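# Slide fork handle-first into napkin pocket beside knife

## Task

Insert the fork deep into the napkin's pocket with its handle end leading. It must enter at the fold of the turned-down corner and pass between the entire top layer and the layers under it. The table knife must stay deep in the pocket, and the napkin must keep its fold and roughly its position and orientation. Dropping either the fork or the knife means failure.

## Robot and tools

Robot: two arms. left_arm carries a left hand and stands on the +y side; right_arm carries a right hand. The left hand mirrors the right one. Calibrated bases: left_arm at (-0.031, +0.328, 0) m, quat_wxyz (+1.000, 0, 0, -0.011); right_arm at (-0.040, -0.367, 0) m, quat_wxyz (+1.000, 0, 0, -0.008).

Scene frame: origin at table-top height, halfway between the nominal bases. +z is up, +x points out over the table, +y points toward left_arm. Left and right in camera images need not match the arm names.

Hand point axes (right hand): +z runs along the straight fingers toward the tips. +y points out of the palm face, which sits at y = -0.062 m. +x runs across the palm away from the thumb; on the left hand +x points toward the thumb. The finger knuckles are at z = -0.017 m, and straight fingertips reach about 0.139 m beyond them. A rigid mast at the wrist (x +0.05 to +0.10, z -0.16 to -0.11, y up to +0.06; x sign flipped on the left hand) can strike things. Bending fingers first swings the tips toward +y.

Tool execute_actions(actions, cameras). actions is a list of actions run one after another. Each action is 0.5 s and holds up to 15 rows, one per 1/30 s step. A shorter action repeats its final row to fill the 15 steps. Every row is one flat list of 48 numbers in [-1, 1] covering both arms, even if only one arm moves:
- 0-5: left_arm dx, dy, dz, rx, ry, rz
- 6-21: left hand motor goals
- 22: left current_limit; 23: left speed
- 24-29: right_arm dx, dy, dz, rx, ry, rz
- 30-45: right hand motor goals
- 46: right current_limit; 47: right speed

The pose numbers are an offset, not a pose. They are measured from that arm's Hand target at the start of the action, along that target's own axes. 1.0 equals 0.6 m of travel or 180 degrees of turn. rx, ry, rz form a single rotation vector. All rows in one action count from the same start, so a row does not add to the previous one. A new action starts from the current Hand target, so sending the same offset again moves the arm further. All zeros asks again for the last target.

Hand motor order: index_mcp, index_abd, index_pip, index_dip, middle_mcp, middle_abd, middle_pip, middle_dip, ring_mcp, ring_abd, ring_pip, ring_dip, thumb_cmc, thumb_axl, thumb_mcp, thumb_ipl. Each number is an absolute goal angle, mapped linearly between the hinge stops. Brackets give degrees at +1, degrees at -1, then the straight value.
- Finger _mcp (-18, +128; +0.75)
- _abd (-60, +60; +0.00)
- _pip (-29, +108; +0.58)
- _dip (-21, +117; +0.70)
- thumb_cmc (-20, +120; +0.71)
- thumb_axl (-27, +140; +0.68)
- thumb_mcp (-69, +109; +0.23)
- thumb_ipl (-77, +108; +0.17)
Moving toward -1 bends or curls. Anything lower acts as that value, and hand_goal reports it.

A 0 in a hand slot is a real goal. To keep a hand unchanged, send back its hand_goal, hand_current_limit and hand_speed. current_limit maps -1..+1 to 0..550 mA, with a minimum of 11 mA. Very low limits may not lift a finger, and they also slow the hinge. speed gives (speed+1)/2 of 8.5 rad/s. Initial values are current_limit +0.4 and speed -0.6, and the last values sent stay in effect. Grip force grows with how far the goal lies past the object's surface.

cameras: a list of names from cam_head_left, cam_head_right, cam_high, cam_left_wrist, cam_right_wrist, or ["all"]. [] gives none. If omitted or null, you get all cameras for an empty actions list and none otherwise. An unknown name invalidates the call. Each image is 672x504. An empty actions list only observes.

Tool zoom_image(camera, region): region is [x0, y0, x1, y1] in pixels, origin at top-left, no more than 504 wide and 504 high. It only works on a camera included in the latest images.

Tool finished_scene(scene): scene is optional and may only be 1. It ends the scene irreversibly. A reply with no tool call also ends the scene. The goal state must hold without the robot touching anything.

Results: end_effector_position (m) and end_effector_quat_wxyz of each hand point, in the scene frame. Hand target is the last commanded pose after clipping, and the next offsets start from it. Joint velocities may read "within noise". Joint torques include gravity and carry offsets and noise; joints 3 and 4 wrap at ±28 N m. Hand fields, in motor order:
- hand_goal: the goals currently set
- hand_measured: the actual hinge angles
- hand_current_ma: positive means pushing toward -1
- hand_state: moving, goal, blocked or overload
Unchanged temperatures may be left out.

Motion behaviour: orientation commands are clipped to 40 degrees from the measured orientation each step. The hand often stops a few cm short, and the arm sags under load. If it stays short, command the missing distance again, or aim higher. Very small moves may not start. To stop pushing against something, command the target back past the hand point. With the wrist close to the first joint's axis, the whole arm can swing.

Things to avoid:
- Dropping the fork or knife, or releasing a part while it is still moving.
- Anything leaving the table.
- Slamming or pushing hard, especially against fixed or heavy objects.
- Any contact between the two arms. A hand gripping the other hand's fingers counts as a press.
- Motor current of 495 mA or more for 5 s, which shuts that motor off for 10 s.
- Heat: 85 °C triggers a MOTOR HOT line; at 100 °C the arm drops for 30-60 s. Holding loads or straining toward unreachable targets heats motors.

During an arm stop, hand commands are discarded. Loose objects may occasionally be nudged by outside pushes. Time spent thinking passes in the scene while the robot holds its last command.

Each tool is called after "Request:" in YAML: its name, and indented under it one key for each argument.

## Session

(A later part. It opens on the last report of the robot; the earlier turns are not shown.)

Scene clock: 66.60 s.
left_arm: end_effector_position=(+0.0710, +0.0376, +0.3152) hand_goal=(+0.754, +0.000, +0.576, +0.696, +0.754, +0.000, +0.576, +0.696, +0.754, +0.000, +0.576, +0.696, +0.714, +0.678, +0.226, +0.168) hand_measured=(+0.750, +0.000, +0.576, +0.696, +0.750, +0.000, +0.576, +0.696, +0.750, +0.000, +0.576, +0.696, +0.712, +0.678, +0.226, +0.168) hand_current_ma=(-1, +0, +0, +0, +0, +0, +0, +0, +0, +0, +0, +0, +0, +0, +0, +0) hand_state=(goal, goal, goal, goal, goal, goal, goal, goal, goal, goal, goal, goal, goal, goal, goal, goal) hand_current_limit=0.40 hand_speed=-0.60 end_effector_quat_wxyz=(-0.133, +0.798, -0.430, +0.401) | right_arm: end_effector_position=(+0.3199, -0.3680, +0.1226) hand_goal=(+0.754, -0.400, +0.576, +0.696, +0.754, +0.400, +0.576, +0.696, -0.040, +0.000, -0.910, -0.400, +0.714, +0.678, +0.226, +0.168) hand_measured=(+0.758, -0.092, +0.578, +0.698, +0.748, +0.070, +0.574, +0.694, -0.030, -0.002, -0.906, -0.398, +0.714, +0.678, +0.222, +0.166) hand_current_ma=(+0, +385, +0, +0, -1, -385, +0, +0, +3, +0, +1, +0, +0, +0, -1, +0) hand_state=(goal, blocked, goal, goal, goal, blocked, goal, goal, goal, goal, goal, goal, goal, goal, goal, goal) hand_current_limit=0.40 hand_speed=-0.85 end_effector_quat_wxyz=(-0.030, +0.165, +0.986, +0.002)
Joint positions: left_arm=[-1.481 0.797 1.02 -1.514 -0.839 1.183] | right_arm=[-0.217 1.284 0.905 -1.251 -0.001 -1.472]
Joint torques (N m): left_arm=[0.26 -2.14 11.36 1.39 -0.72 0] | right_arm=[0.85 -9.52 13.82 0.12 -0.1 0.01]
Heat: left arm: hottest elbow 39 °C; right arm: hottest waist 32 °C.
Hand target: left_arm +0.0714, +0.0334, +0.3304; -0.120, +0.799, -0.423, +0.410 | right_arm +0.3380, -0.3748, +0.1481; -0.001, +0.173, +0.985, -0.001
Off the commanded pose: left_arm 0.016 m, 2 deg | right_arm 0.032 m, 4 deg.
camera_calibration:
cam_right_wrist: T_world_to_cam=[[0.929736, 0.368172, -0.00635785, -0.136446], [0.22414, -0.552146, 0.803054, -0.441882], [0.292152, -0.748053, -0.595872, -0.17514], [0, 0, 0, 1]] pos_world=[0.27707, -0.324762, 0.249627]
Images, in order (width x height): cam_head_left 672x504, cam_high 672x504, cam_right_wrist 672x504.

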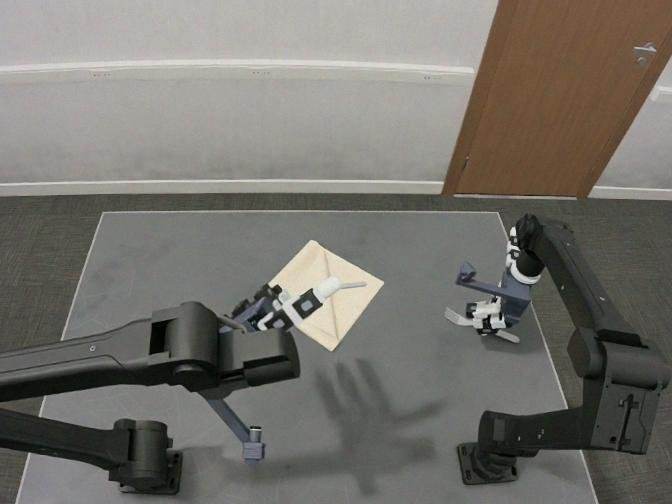

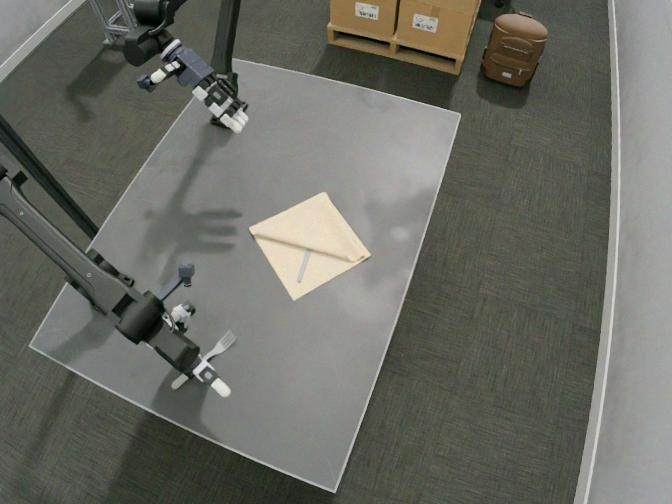

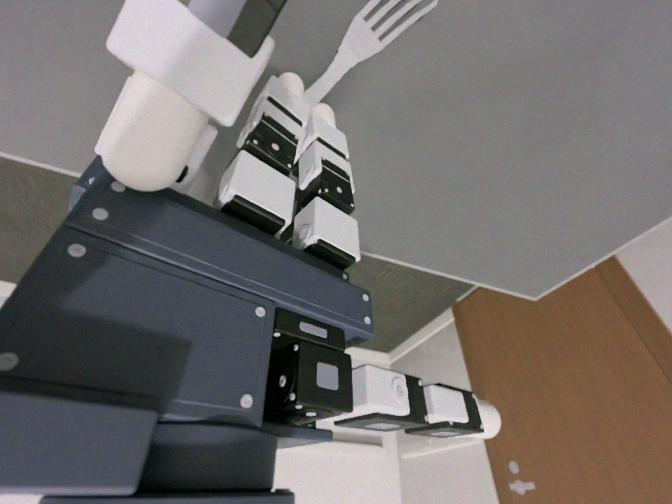

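Request:
execute_actions:
  actions:
    - [[0,0,0,0,0,0,0.754,0,0.576,0.696,0.754,0,0.576,0.696,0.754,0,0.576,0.696,0.714,0.678,0.226,0.168,0.4,-0.6,0,0,-0.02,0,0,0,0.753,-0.4,0.576,0.696,0.753,0.4,0.576,0.696,-0.04,0,-0.91,-0.4,0.714,0.678,0.226,0.168,0.4,-0.85]]
  cameras: ["cam_right_wrist","cam_high","cam_head_left"]

Request:
zoom_image:
  camera: "cam_right_wrist"
  region: [180, 0, 430, 180]

Request:
zoom_image:
  camera: "cam_high"
  region: [150, 310, 250, 410]

Request:
zoom_image:
  camera: "cam_head_left"
  region: [430, 270, 540, 350]

Scene clock: 67.57 s.
left_arm: end_effector_position=(+0.0710, +0.0376, +0.3152) hand_goal=(+0.754, +0.000, +0.576, +0.696, +0.754, +0.000, +0.576, +0.696, +0.754, +0.000, +0.576, +0.696, +0.714, +0.678, +0.226, +0.168) hand_measured=(+0.750, +0.000, +0.576, +0.696, +0.750, +0.000, +0.576, +0.696, +0.750, +0.000, +0.576, +0.696, +0.712, +0.678, +0.226, +0.168) hand_current_ma=(-1, +0, +0, +0, +0, +0, +0, +0, +0, +0, +0, +0, +0, +0, +0, +0) hand_state=(goal, goal, goal, goal, goal, goal, goal, goal, goal, goal, goal, goal, goal, goal, goal, goal) hand_current_limit=0.40 hand_speed=-0.60 end_effector_quat_wxyz=(-0.133, +0.798, -0.430, +0.401) | right_arm: end_effector_position=(+0.3162, -0.3672, +0.1311) hand_goal=(+0.754, -0.400, +0.576, +0.696, +0.754, +0.400, +0.576, +0.696, -0.040, +0.000, -0.910, -0.400, +0.714, +0.678, +0.226, +0.168) hand_measured=(+0.758, -0.092, +0.578, +0.698, +0.748, +0.070, +0.574, +0.694, -0.030, -0.002, -0.906, -0.398, +0.714, +0.678, +0.222, +0.166) hand_current_ma=(+0, +385, +0, +0, -1, -385, +0, +0, +3, +0, +1, +0, +0, +0, -1, +0) hand_state=(goal, blocked, goal, goal, goal, blocked, goal, goal, goal, goal, goal, goal, goal, goal, goal, goal) hand_current_limit=0.40 hand_speed=-0.85 end_effector_quat_wxyz=(-0.034, +0.165, +0.986, +0.003)
Joint positions: left_arm=[-1.481 0.797 1.02 -1.514 -0.839 1.183] | right_arm=[-0.217 1.271 0.917 -1.286 -0.001 -1.472]
Joint torques (N m): left_arm=[0.26 -2.2 11.37 1.39 -0.73 0] | right_arm=[0.79 -9.23 14.82 0.06 -0.11 0]
Heat: left arm: hottest elbow 39 °C; right arm: hottest waist 32 °C.
Hand target: left_arm +0.0714, +0.0334, +0.3304; -0.120, +0.799, -0.423, +0.410 | right_arm +0.3380, -0.3748, +0.1601; -0.001, +0.173, +0.985, -0.001
Off the commanded pose: left_arm 0.016 m, 2 deg | right_arm 0.037 m, 4 deg.
camera_calibration:
cam_right_wrist: T_world_to_cam=[[0.929645, 0.368205, -0.013595, -0.13229], [0.231009, -0.553713, 0.800023, -0.449815], [0.287045, -0.746878, -0.599815, -0.165763], [0, 0, 0, 1]] pos_world=[0.274475, -0.324163, 0.258637]
Images, in order (width x height): cam_head_left 672x504, cam_high 672x504, cam_right_wrist 672x504.

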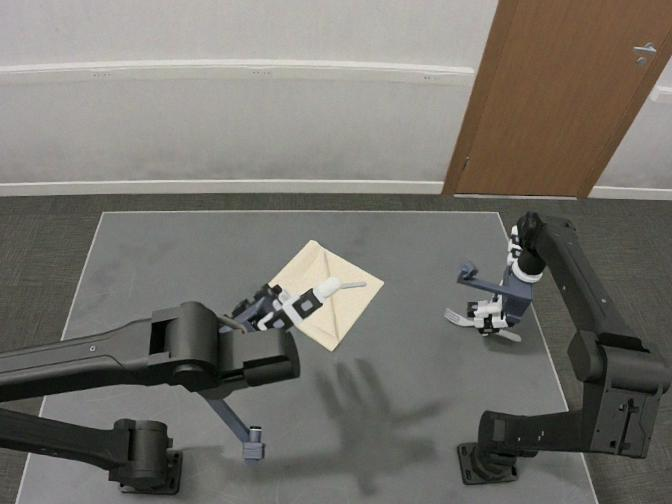

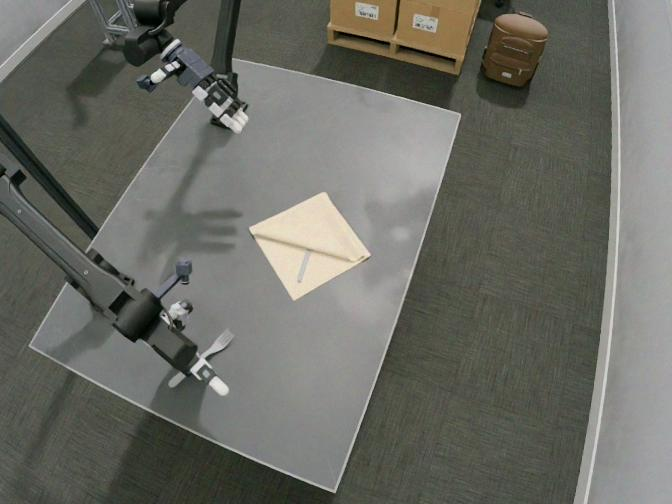

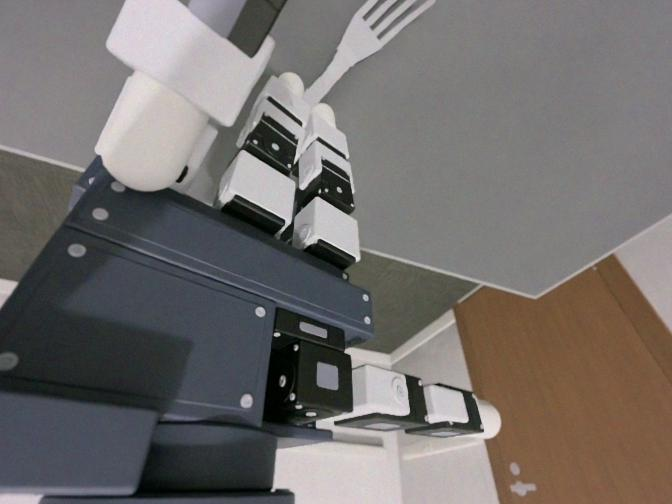

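Scaled by 2.016 from the camera's 672x504 image, which has a finer 960x720 frame.

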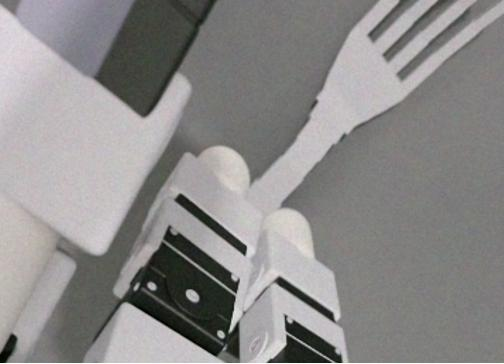

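Scaled by 5.040 from the camera's 672x504 image, which has a finer 960x720 frame.

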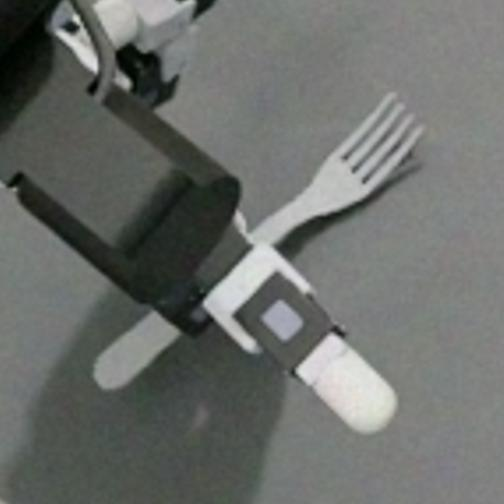

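Scaled by 4.582 from the camera's 672x504 image, which has a finer 960x720 frame.

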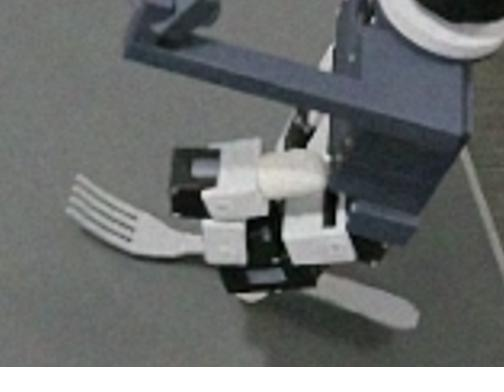

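Request:
execute_actions:
  actions:
    - [[0,0,0,0,0,0,0.754,0,0.576,0.696,0.754,0,0.576,0.696,0.754,0,0.576,0.696,0.714,0.678,0.226,0.168,0.4,-0.6,0,0,-0.04,0,0,0,0.753,-0.4,0.576,0.696,0.753,0.4,0.576,0.696,-0.04,0,-0.91,-0.4,0.714,0.678,0.226,0.168,0.4,-0.85]]
    - [[0,0,0,0,0,0,0.754,0,0.576,0.696,0.754,0,0.576,0.696,0.754,0,0.576,0.696,0.714,0.678,0.226,0.168,0.4,-0.6,-0.0328,0.0452,-0.01,0,0,0.1056,0.753,-0.4,0.576,0.696,0.753,0.4,0.576,0.696,-0.04,0,-0.91,-0.4,0.714,0.678,0.226,0.168,0.4,-0.85]]
  cameras: ["cam_right_wrist","cam_high","cam_head_left"]

Request:
zoom_image:
  camera: "cam_right_wrist"
  region: [180, 0, 430, 180]

Request:
zoom_image:
  camera: "cam_high"
  region: [150, 300, 260, 410]

Scene clock: 70.07 s.
left_arm: end_effector_position=(+0.0710, +0.0376, +0.3152) hand_goal=(+0.754, +0.000, +0.576, +0.696, +0.754, +0.000, +0.576, +0.696, +0.754, +0.000, +0.576, +0.696, +0.714, +0.678, +0.226, +0.168) hand_measured=(+0.750, +0.000, +0.576, +0.696, +0.750, +0.000, +0.576, +0.696, +0.750, +0.000, +0.576, +0.696, +0.712, +0.678, +0.226, +0.168) hand_current_ma=(-1, +0, +0, +0, +0, +0, +0, +0, +0, +0, +0, +0, +0, +0, +0, +0) hand_state=(goal, goal, goal, goal, goal, goal, goal, goal, goal, goal, goal, goal, goal, goal, goal, goal) hand_current_limit=0.40 hand_speed=-0.60 end_effector_quat_wxyz=(-0.133, +0.798, -0.430, +0.401) | right_arm: end_effector_position=(+0.3440, -0.3551, +0.1592) hand_goal=(+0.754, -0.400, +0.576, +0.696, +0.754, +0.400, +0.576, +0.696, -0.040, +0.000, -0.910, -0.400, +0.714, +0.678, +0.226, +0.168) hand_measured=(+0.758, -0.092, +0.578, +0.698, +0.750, +0.070, +0.574, +0.694, -0.030, -0.002, -0.906, -0.398, +0.714, +0.678, +0.222, +0.166) hand_current_ma=(+1, +385, +0, +0, -1, -385, +0, +0, +3, +0, +0, +0, +0, +0, -1, +0) hand_state=(goal, blocked, goal, goal, goal, blocked, goal, goal, goal, goal, goal, goal, goal, goal, goal, goal) hand_current_limit=0.40 hand_speed=-0.85 end_effector_quat_wxyz=(-0.033, +0.329, +0.944, -0.003)
Joint positions: left_arm=[-1.481 0.797 1.02 -1.514 -0.839 1.183] | right_arm=[-0.116 1.243 0.976 -1.368 -0.007 -1.033]
Joint torques (N m): left_arm=[0.26 -2.14 11.36 1.37 -0.73 0] | right_arm=[1.73 -8.7 15.38 0.12 -0.03 0]
Heat: left arm: hottest elbow 39 °C; right arm: hottest elbow 33 °C.
Hand target: left_arm +0.0714, +0.0334, +0.3304; -0.120, +0.799, -0.423, +0.410 | right_arm +0.3657, -0.3560, +0.1900; +0.000, +0.333, +0.943, -0.001
Off the commanded pose: left_arm 0.016 m, 2 deg | right_arm 0.038 m, 4 deg.
camera_calibration:
cam_right_wrist: T_world_to_cam=[[0.998999, 0.0395707, -0.0208511, -0.301534], [0.0399776, -0.580867, 0.813016, -0.417961], [0.0200599, -0.813036, -0.581868, -0.0823783], [0, 0, 0, 1]] pos_world=[0.319593, -0.297824, 0.285589]
Images, in order (width x height): cam_head_left 672x504, cam_high 672x504, cam_right_wrist 672x504.

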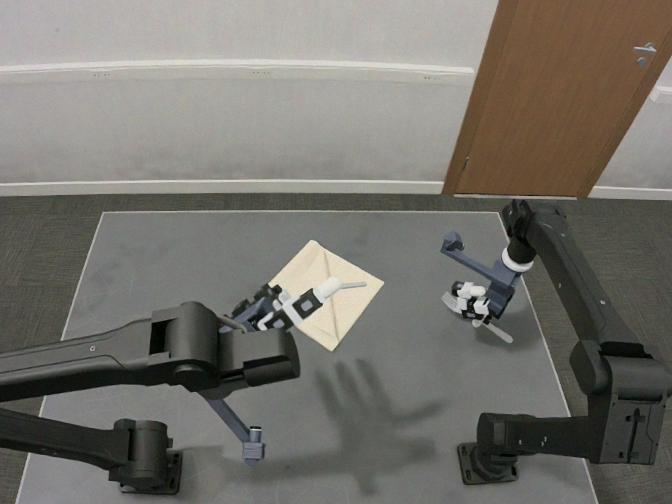

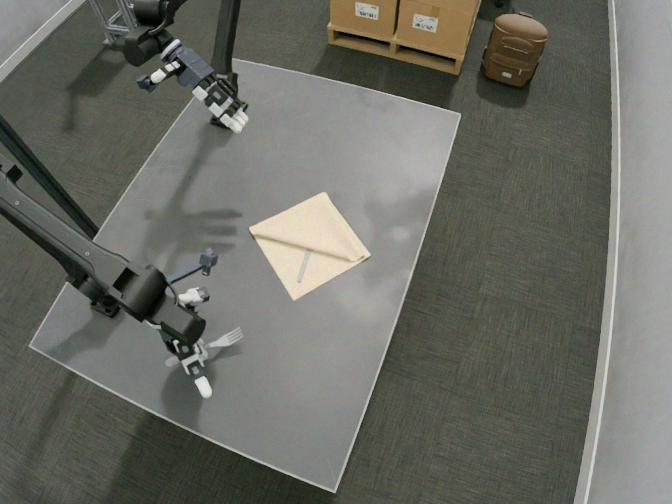

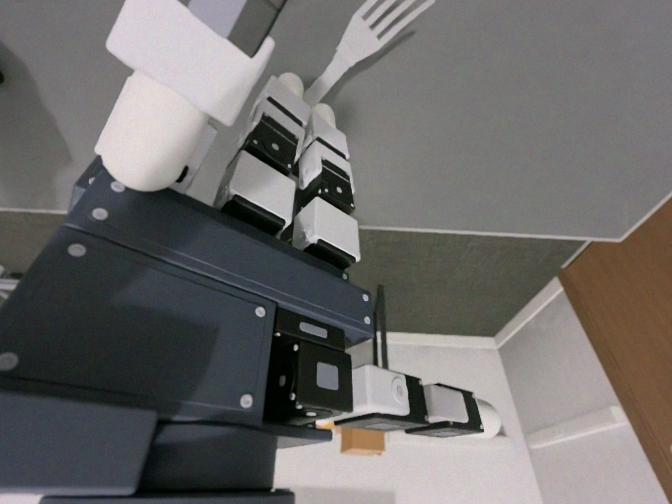

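Scaled by 2.016 from the camera's 672x504 image, which has a finer 960x720 frame.

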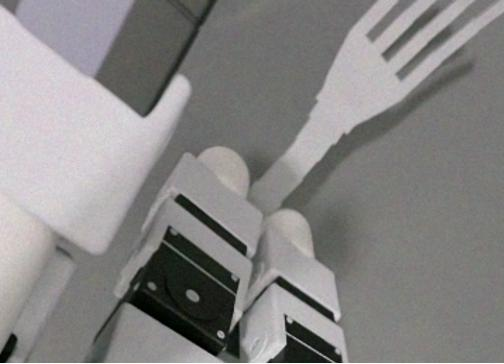

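Scaled by 4.582 from the camera's 672x504 image, which has a finer 960x720 frame.

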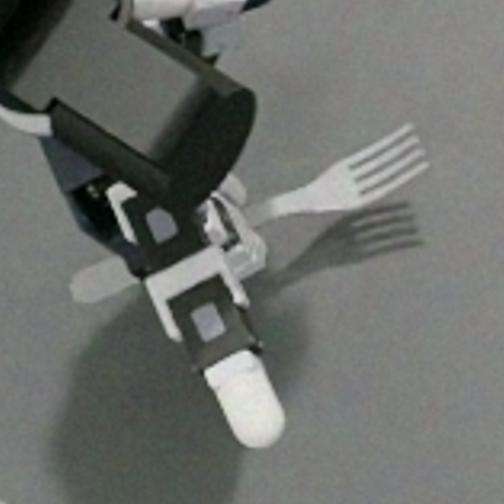

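Request:
execute_actions:
  actions:
    - [[0,0,0,0,0,0,0.754,0,0.576,0.696,0.754,0,0.576,0.696,0.754,0,0.576,0.696,0.714,0.678,0.226,0.168,0.4,-0.6,-0.0165,0.0397,0,0,0,0.1056,0.753,-0.4,0.576,0.696,0.753,0.4,0.576,0.696,-0.04,0,-0.91,-0.4,0.714,0.678,0.226,0.168,0.4,-0.85]]
    - [[0,0,0,0,0,0,0.754,0,0.576,0.696,0.754,0,0.576,0.696,0.754,0,0.576,0.696,0.714,0.678,0.226,0.168,0.4,-0.6,-0.0028,0.0288,0,0,0,0.1056,0.753,-0.4,0.576,0.696,0.753,0.4,0.576,0.696,-0.04,0,-0.91,-0.4,0.714,0.678,0.226,0.168,0.4,-0.85]]
    - [[0,0,0,0,0,0,0.754,0,0.576,0.696,0.754,0,0.576,0.696,0.754,0,0.576,0.696,0.714,0.678,0.226,0.168,0.4,-0.6,0.0068,0.0143,0,0,0,0.1056,0.753,-0.4,0.576,0.696,0.753,0.4,0.576,0.696,-0.04,0,-0.91,-0.4,0.714,0.678,0.226,0.168,0.4,-0.85]]
    - [[0,0,0,0,0,0,0.754,0,0.576,0.696,0.754,0,0.576,0.696,0.754,0,0.576,0.696,0.714,0.678,0.226,0.168,0.4,-0.6,0.0112,-0.0023,0,0,0,0.1056,0.753,-0.4,0.576,0.696,0.753,0.4,0.576,0.696,-0.04,0,-0.91,-0.4,0.714,0.678,0.226,0.168,0.4,-0.85]]
  cameras: ["cam_right_wrist","cam_high","cam_head_right"]

Scene clock: 73.07 s.
left_arm: end_effector_position=(+0.0710, +0.0376, +0.3152) hand_goal=(+0.754, +0.000, +0.576, +0.696, +0.754, +0.000, +0.576, +0.696, +0.754, +0.000, +0.576, +0.696, +0.714, +0.678, +0.226, +0.168) hand_measured=(+0.750, +0.000, +0.576, +0.696, +0.750, +0.000, +0.576, +0.696, +0.750, +0.000, +0.576, +0.696, +0.712, +0.678, +0.226, +0.168) hand_current_ma=(-1, +0, +0, +0, +0, +0, +0, +0, +0, +0, +0, +0, +0, +0, +0, +0) hand_state=(goal, goal, goal, goal, goal, goal, goal, goal, goal, goal, goal, goal, goal, goal, goal, goal) hand_current_limit=0.40 hand_speed=-0.60 end_effector_quat_wxyz=(-0.133, +0.798, -0.430, +0.401) | right_arm: end_effector_position=(+0.3874, -0.3295, +0.1653) hand_goal=(+0.754, -0.400, +0.576, +0.696, +0.754, +0.400, +0.576, +0.696, -0.040, +0.000, -0.910, -0.400, +0.714, +0.678, +0.226, +0.168) hand_measured=(+0.758, -0.094, +0.578, +0.698, +0.748, +0.070, +0.574, +0.694, -0.030, -0.002, -0.906, -0.398, +0.714, +0.678, +0.222, +0.166) hand_current_ma=(+0, +385, +0, +0, -1, -385, +0, +0, +3, +0, +0, +0, +0, +0, -1, +0) hand_state=(goal, blocked, goal, goal, goal, blocked, goal, goal, goal, goal, goal, goal, goal, goal, goal, goal) hand_current_limit=0.40 hand_speed=-0.85 end_effector_quat_wxyz=(-0.012, +0.839, +0.543, -0.028)
Joint positions: left_arm=[-1.481 0.797 1.02 -1.514 -0.839 1.183] | right_arm=[0.267 1.382 1.119 -1.368 -0.006 0.672]
Joint torques (N m): left_arm=[0.26 -2.14 11.38 1.39 -0.73 0] | right_arm=[1.44 -9.17 15.31 0.54 0.18 0.05]
Heat: left arm: hottest elbow 39 °C; right arm: hottest elbow 33 °C.
Hand target: left_arm +0.0714, +0.0334, +0.3304; -0.120, +0.799, -0.423, +0.410 | right_arm +0.4107, -0.3231, +0.1899; +0.001, +0.843, +0.538, -0.001
Off the commanded pose: left_arm 0.016 m, 2 deg | right_arm 0.035 m, 3 deg.
camera_calibration:
cam_right_wrist: T_world_to_cam=[[0.286188, -0.957569, 0.0340311, -0.407253], [-0.503533, -0.120084, 0.85559, -0.05448], [-0.8152, -0.261995, -0.516534, 0.435497], [0, 0, 0, 1]] pos_world=[0.444136, -0.282417, 0.285421]
Images, in order (width x height): cam_head_right 672x504, cam_high 672x504, cam_right_wrist 672x504.

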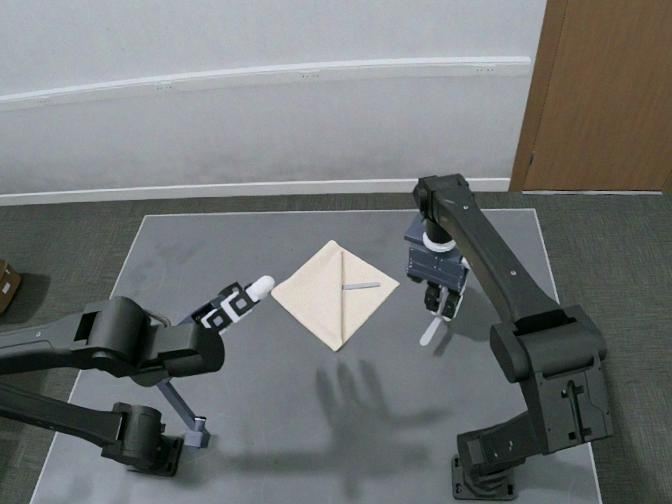

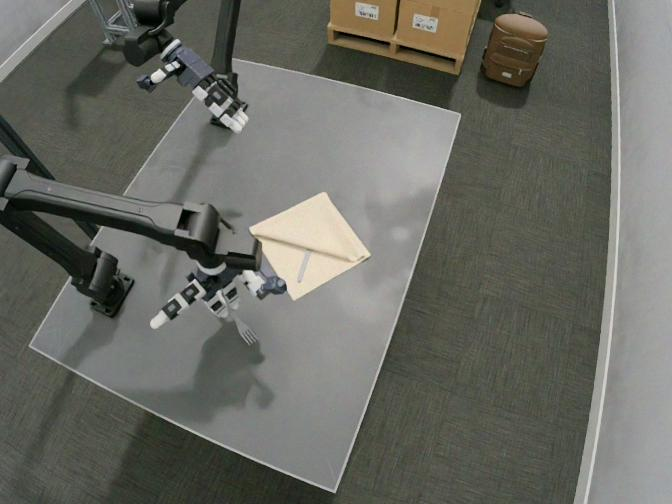

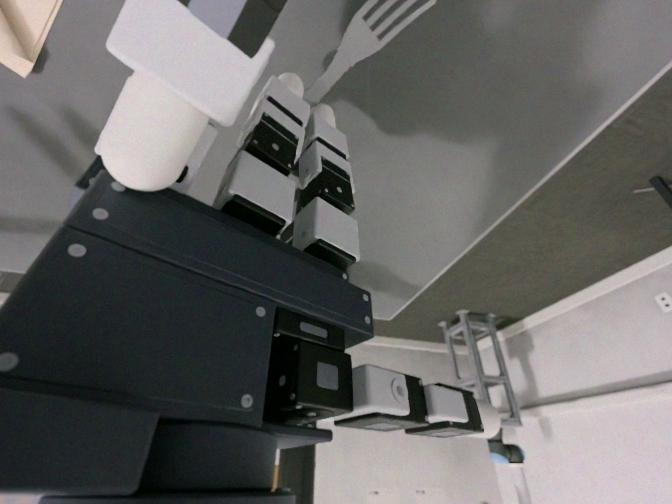

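Request:
execute_actions:
  actions:
    - [[0,0,0,0,0,0,0.754,0,0.576,0.696,0.754,0,0.576,0.696,0.754,0,0.576,0.696,0.714,0.678,0.226,0.168,0.4,-0.6,0.0098,-0.0197,0,0,0,0.1056,0.753,-0.4,0.576,0.696,0.753,0.4,0.576,0.696,-0.04,0,-0.91,-0.4,0.714,0.678,0.226,0.168,0.4,-0.85]]
    - [[0,0,0,0,0,0,0.754,0,0.576,0.696,0.754,0,0.576,0.696,0.754,0,0.576,0.696,0.714,0.678,0.226,0.168,0.4,-0.6,0.0028,-0.0357,0,0,0,0.1056,0.753,-0.4,0.576,0.696,0.753,0.4,0.576,0.696,-0.04,0,-0.91,-0.4,0.714,0.678,0.226,0.168,0.4,-0.85]]
    - [[0,0,0,0,0,0,0.754,0,0.576,0.696,0.754,0,0.576,0.696,0.754,0,0.576,0.696,0.714,0.678,0.226,0.168,0.4,-0.6,-0.0088,-0.0483,0,0,0,0.1056,0.753,-0.4,0.576,0.696,0.753,0.4,0.576,0.696,-0.04,0,-0.91,-0.4,0.714,0.678,0.226,0.168,0.4,-0.85]]
  cameras: ["all"]

Request:
zoom_image:
  camera: "cam_head_right"
  region: [260, 220, 440, 360]

Request:
zoom_image:
  camera: "cam_high"
  region: [200, 180, 380, 320]

Scene clock: 76.10 s.
left_arm: end_effector_position=(+0.0710, +0.0376, +0.3152) hand_goal=(+0.754, +0.000, +0.576, +0.696, +0.754, +0.000, +0.576, +0.696, +0.754, +0.000, +0.576, +0.696, +0.714, +0.678, +0.226, +0.168) hand_measured=(+0.750, +0.000, +0.576, +0.696, +0.750, +0.000, +0.576, +0.696, +0.750, +0.000, +0.576, +0.696, +0.712, +0.678, +0.226, +0.168) hand_current_ma=(-1, +0, +0, +0, +0, +0, +0, +0, +0, +0, +0, +0, +0, +0, +0, +0) hand_state=(goal, goal, goal, goal, goal, goal, goal, goal, goal, goal, goal, goal, goal, goal, goal, goal) hand_current_limit=0.40 hand_speed=-0.60 end_effector_quat_wxyz=(-0.133, +0.798, -0.430, +0.401) | right_arm: end_effector_position=(+0.3521, -0.2818, +0.1702) hand_goal=(+0.754, -0.400, +0.576, +0.696, +0.754, +0.400, +0.576, +0.696, -0.040, +0.000, -0.910, -0.400, +0.714, +0.678, +0.226, +0.168) hand_measured=(+0.758, -0.094, +0.578, +0.698, +0.748, +0.070, +0.574, +0.694, -0.030, -0.002, -0.906, -0.398, +0.714, +0.678, +0.222, +0.166) hand_current_ma=(+0, +385, +0, +0, -1, -385, +0, +0, +3, +0, +0, +0, +0, +0, -1, +0) hand_state=(goal, blocked, goal, goal, goal, blocked, goal, goal, goal, goal, goal, goal, goal, goal, goal, goal) hand_current_limit=0.40 hand_speed=-0.85 end_effector_quat_wxyz=(+0.006, +0.997, +0.078, -0.024)
Joint positions: left_arm=[-1.481 0.797 1.02 -1.514 -0.839 1.183] | right_arm=[0.421 1.543 1.291 -1.369 -0.004 1.818]
Joint torques (N m): left_arm=[0.21 -2.14 11.37 1.37 -0.72 -0.01] | right_arm=[1.14 -11.69 15.28 -0.01 0.14 0.1]
Heat: left arm: hottest elbow 39 °C; right arm: hottest elbow 34 °C.
Hand target: left_arm +0.0714, +0.0334, +0.3304; -0.120, +0.799, -0.423, +0.410 | right_arm +0.3703, -0.2734, +0.1898; +0.001, +0.998, +0.070, -0.001
Off the commanded pose: left_arm 0.016 m, 2 deg | right_arm 0.028 m, 3 deg.
camera_calibration:
cam_right_wrist: T_world_to_cam=[[-0.64341, -0.760775, 0.0851183, 0.0223401], [-0.370414, 0.406704, 0.835096, 0.0343327], [-0.669938, 0.50578, -0.543479, 0.591504], [0, 0, 0, 1]] pos_world=[0.423362, -0.296139, 0.290897]

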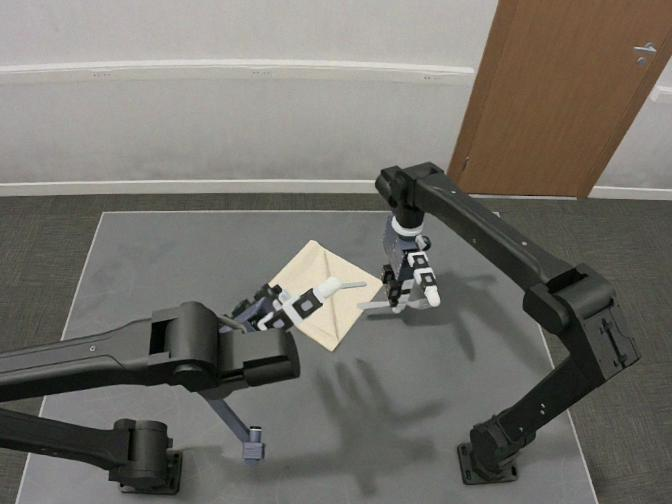

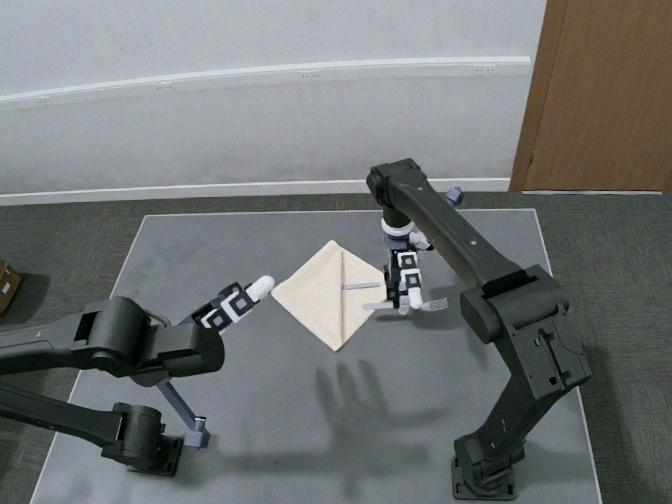

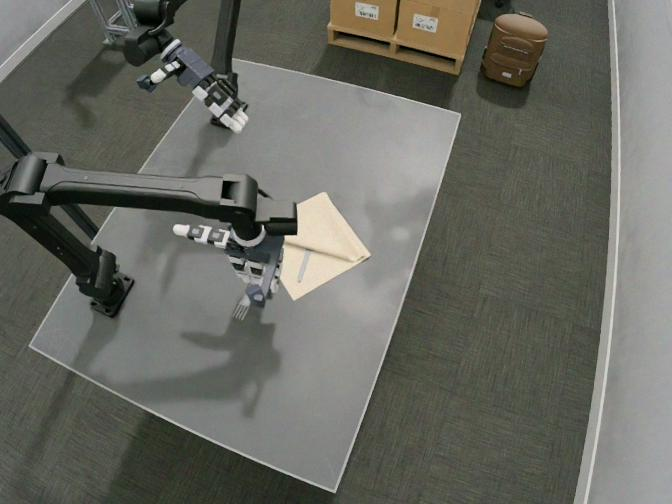

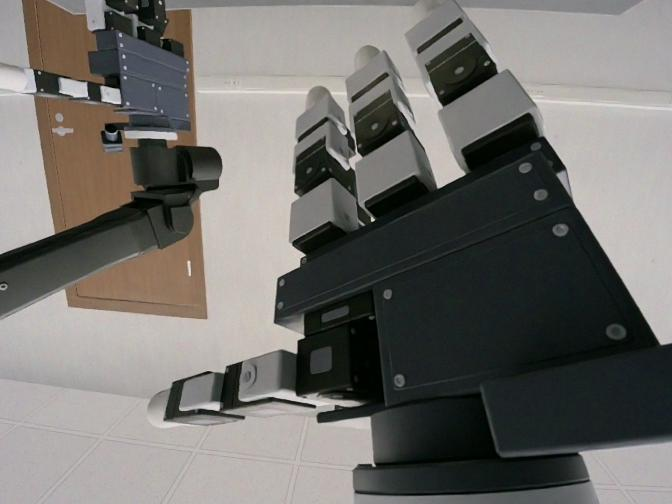

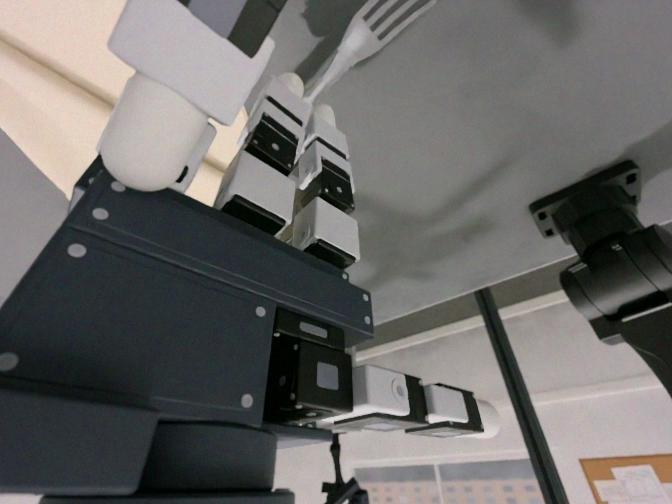

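Scaled by 2.800 from the camera's 672x504 image, which has a finer 960x720 frame.

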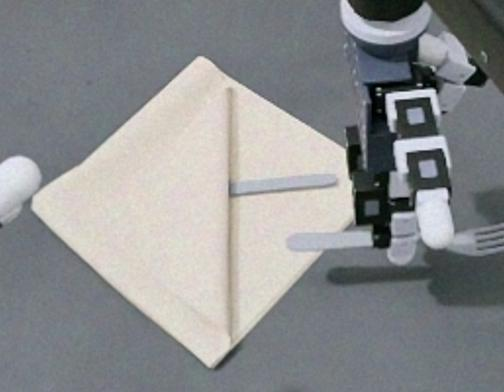

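Scaled by 2.800 from the camera's 672x504 image, which has a finer 960x720 frame.

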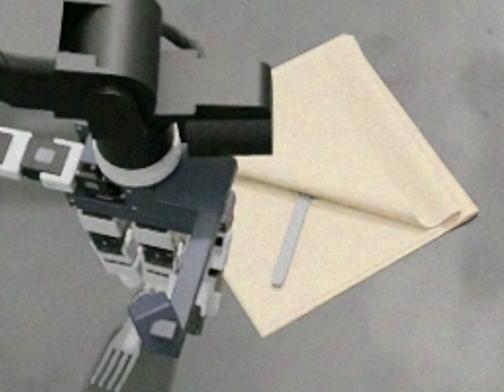

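Request:
execute_actions:
  actions:
    - [[0,0,0,0,0,0,0.754,0,0.576,0.696,0.754,0,0.576,0.696,0.754,0,0.576,0.696,0.714,0.678,0.226,0.168,0.4,-0.6,0.0525,-0.0145,0.0,-0.03,0.015,0,0.753,-0.4,0.576,0.696,0.753,0.4,0.576,0.696,-0.04,0,-0.91,-0.4,0.714,0.678,0.226,0.168,0.4,-0.85]]
  cameras: ["cam_head_right","cam_high","cam_right_wrist"]

Request:
zoom_image:
  camera: "cam_head_right"
  region: [260, 220, 440, 360]

Request:
zoom_image:
  camera: "cam_high"
  region: [220, 180, 380, 320]

Scene clock: 77.97 s.
left_arm: end_effector_position=(+0.0710, +0.0376, +0.3152) hand_goal=(+0.754, +0.000, +0.576, +0.696, +0.754, +0.000, +0.576, +0.696, +0.754, +0.000, +0.576, +0.696, +0.714, +0.678, +0.226, +0.168) hand_measured=(+0.750, +0.000, +0.576, +0.696, +0.750, +0.000, +0.576, +0.696, +0.750, +0.000, +0.576, +0.696, +0.712, +0.678, +0.226, +0.168) hand_current_ma=(-1, +0, +0, +0, +0, +0, +0, +0, +0, +0, +0, +0, +0, +0, +0, +0) hand_state=(goal, goal, goal, goal, goal, goal, goal, goal, goal, goal, goal, goal, goal, goal, goal, goal) hand_current_limit=0.40 hand_speed=-0.60 end_effector_quat_wxyz=(-0.133, +0.798, -0.430, +0.401) | right_arm: end_effector_position=(+0.3804, -0.2715, +0.1704) hand_goal=(+0.754, -0.400, +0.576, +0.696, +0.754, +0.400, +0.576, +0.696, -0.040, +0.000, -0.910, -0.400, +0.714, +0.678, +0.226, +0.168) hand_measured=(+0.758, -0.094, +0.578, +0.698, +0.750, +0.070, +0.574, +0.694, -0.030, -0.002, -0.906, -0.398, +0.714, +0.678, +0.222, +0.166) hand_current_ma=(+1, +385, +0, +0, -1, -385, +0, +0, +3, +0, +0, +0, +0, +0, -1, +0) hand_state=(goal, blocked, goal, goal, goal, blocked, goal, goal, goal, goal, goal, goal, goal, goal, goal, goal) hand_current_limit=0.40 hand_speed=-0.85 end_effector_quat_wxyz=(+0.056, +0.995, +0.078, -0.006)
Joint positions: left_arm=[-1.481 0.797 1.02 -1.514 -0.839 1.183] | right_arm=[0.455 1.624 1.364 -1.361 0.1 1.856]
Joint torques (N m): left_arm=[0.26 -2.14 11.36 1.39 -0.73 -0.01] | right_arm=[1.32 -13.27 15.06 0.47 0.29 0.03]
Heat: left arm: hottest elbow 39 °C; right arm: hottest elbow 34 °C.
Hand target: left_arm +0.0714, +0.0334, +0.3304; -0.120, +0.799, -0.423, +0.410 | right_arm +0.4002, -0.2603, +0.1897; +0.046, +0.996, +0.070, +0.026
Off the commanded pose: left_arm 0.016 m, 2 deg | right_arm 0.030 m, 4 deg.
camera_calibration:
cam_right_wrist: T_world_to_cam=[[-0.64742, -0.751237, 0.128415, 0.0451311], [-0.407562, 0.483644, 0.774584, 0.0858281], [-0.644004, 0.449144, -0.619297, 0.593067], [0, 0, 0, 1]] pos_world=[0.446136, -0.273979, 0.295008]
Images, in order (width x height): cam_head_right 672x504, cam_high 672x504, cam_right_wrist 672x504.

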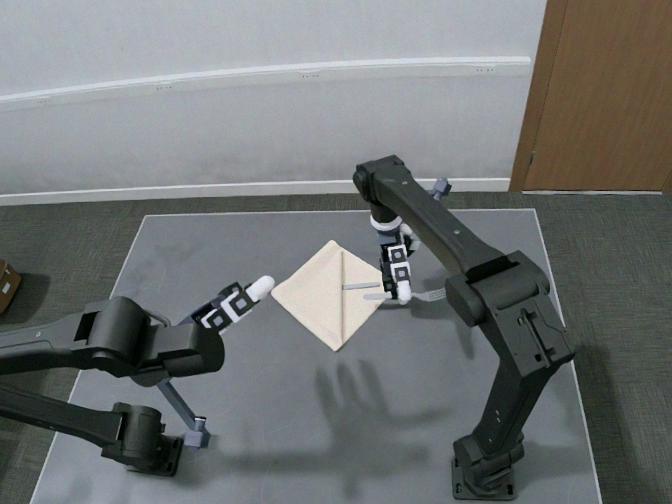

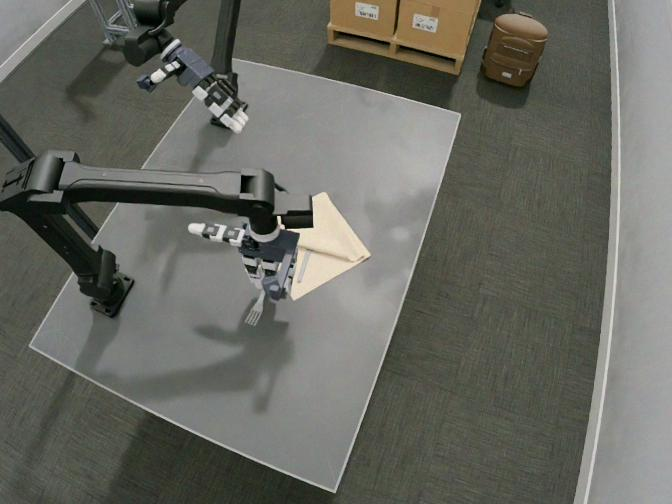

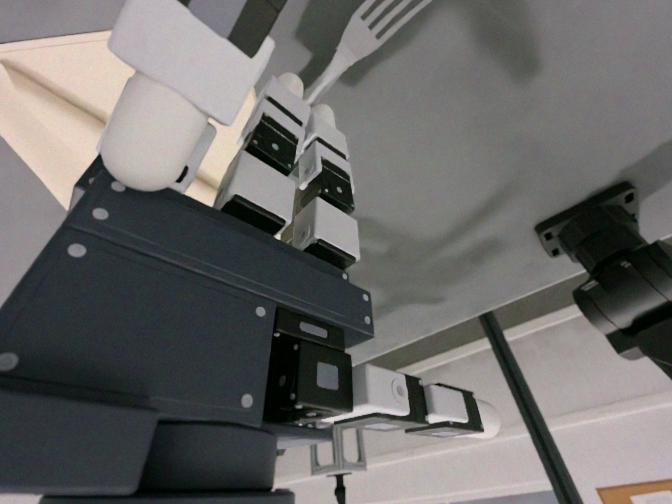

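Scaled by 2.800 from the camera's 672x504 image, which has a finer 960x720 frame.

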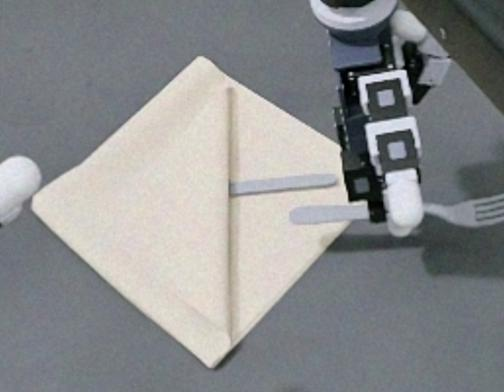

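Scaled by 3.150 from the camera's 672x504 image, which has a finer 960x720 frame.

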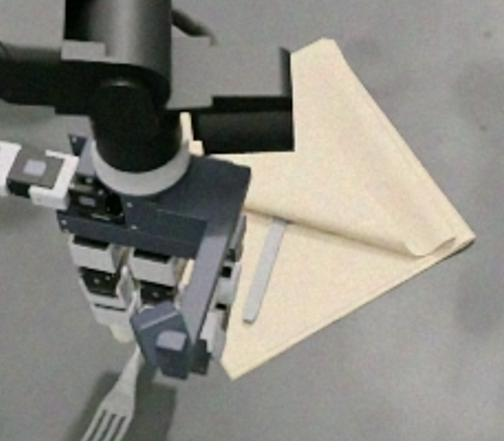

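Request:
execute_actions:
  actions:
    - [[0,0,0,0,0,0,0.754,0,0.576,0.696,0.754,0,0.576,0.696,0.754,0,0.576,0.696,0.714,0.678,0.226,0.168,0.4,-0.6,-0.0015,-0.0032,0.0331,0,0,0,0.753,-0.4,0.576,0.696,0.753,0.4,0.576,0.696,-0.04,0,-0.91,-0.4,0.714,0.678,0.226,0.168,0.4,-0.85]]
  cameras: ["cam_head_right","cam_head_left","cam_right_wrist"]

Request:
zoom_image:
  camera: "cam_head_right"
  region: [300, 240, 440, 350]

Request:
zoom_image:
  camera: "cam_head_left"
  region: [300, 240, 440, 350]

Scene clock: 79.23 s.
left_arm: end_effector_position=(+0.0710, +0.0376, +0.3152) hand_goal=(+0.754, +0.000, +0.576, +0.696, +0.754, +0.000, +0.576, +0.696, +0.754, +0.000, +0.576, +0.696, +0.714, +0.678, +0.226, +0.168) hand_measured=(+0.750, +0.000, +0.576, +0.696, +0.750, +0.000, +0.576, +0.696, +0.750, +0.000, +0.576, +0.696, +0.712, +0.678, +0.226, +0.168) hand_current_ma=(-1, +0, +0, +0, +0, +0, +0, +0, +0, +0, +0, +0, +0, +0, +0, +0) hand_state=(goal, goal, goal, goal, goal, goal, goal, goal, goal, goal, goal, goal, goal, goal, goal, goal) hand_current_limit=0.40 hand_speed=-0.60 end_effector_quat_wxyz=(-0.133, +0.798, -0.430, +0.401) | right_arm: end_effector_position=(+0.3899, -0.2670, +0.1632) hand_goal=(+0.754, -0.400, +0.576, +0.696, +0.754, +0.400, +0.576, +0.696, -0.040, +0.000, -0.910, -0.400, +0.714, +0.678, +0.226, +0.168) hand_measured=(+0.758, -0.094, +0.578, +0.698, +0.750, +0.070, +0.574, +0.694, -0.030, -0.002, -0.906, -0.398, +0.714, +0.678, +0.222, +0.166) hand_current_ma=(+1, +385, +0, +0, -1, -385, +0, +0, +3, +0, +0, +0, +0, +0, -1, +0) hand_state=(goal, blocked, goal, goal, goal, blocked, goal, goal, goal, goal, goal, goal, goal, goal, goal, goal) hand_current_limit=0.40 hand_speed=-0.85 end_effector_quat_wxyz=(+0.050, +0.996, +0.076, +0.009)
Joint positions: left_arm=[-1.481 0.797 1.02 -1.514 -0.839 1.183] | right_arm=[0.455 1.636 1.364 -1.318 0.1 1.857]
Joint torques (N m): left_arm=[0.26 -2.14 11.37 1.37 -0.73 -0.01] | right_arm=[1.26 -13.27 12 0.8 0.29 0.05]
Heat: left arm: hottest elbow 39 °C; right arm: hottest elbow 34 °C.
Hand target: left_arm +0.0714, +0.0334, +0.3304; -0.120, +0.799, -0.423, +0.410 | right_arm +0.4002, -0.2603, +0.1698; +0.046, +0.996, +0.070, +0.026
Off the commanded pose: left_arm 0.016 m, 2 deg | right_arm 0.014 m, 2 deg.
camera_calibration:
cam_right_wrist: T_world_to_cam=[[-0.651227, -0.752156, 0.100819, 0.0613275], [-0.428701, 0.474248, 0.768963, 0.0998336], [-0.626194, 0.457548, -0.631293, 0.590038], [0, 0, 0, 1]] pos_world=[0.452215, -0.271189, 0.289536]
Images, in order (width x height): cam_head_left 672x504, cam_head_right 672x504, cam_right_wrist 672x504.

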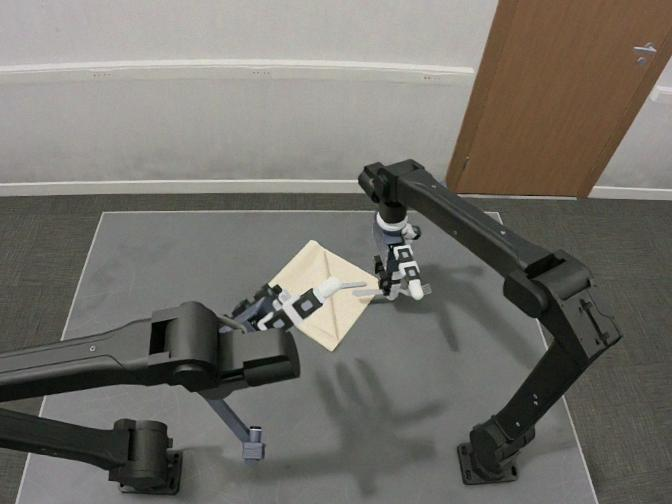

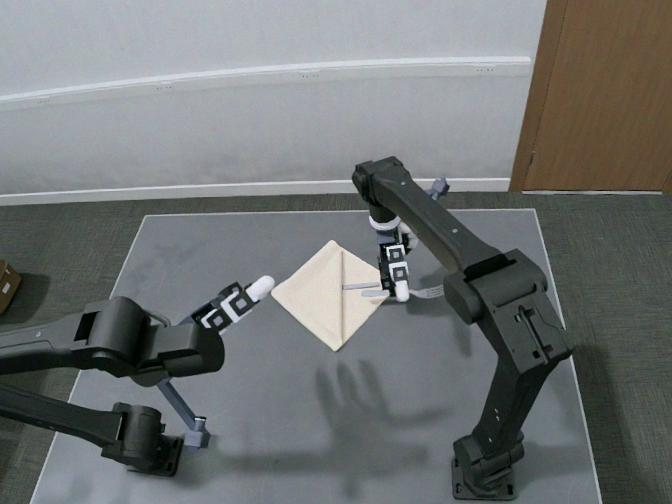

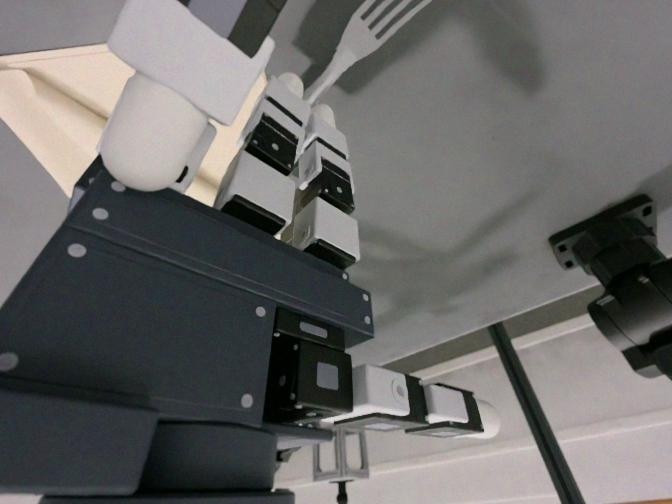

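Scaled by 3.600 from the camera's 672x504 image, which has a finer 960x720 frame.

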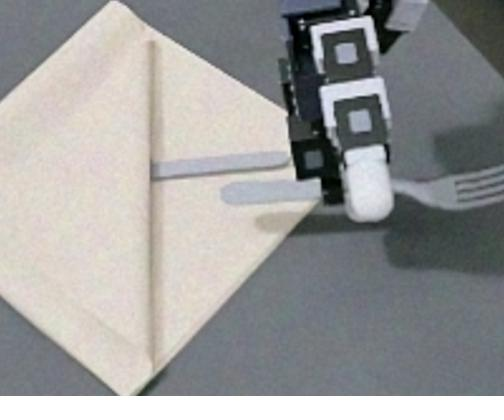

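Scaled by 3.600 from the camera's 672x504 image, which has a finer 960x720 frame.

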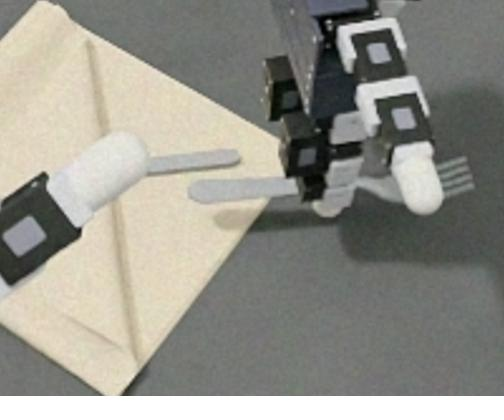

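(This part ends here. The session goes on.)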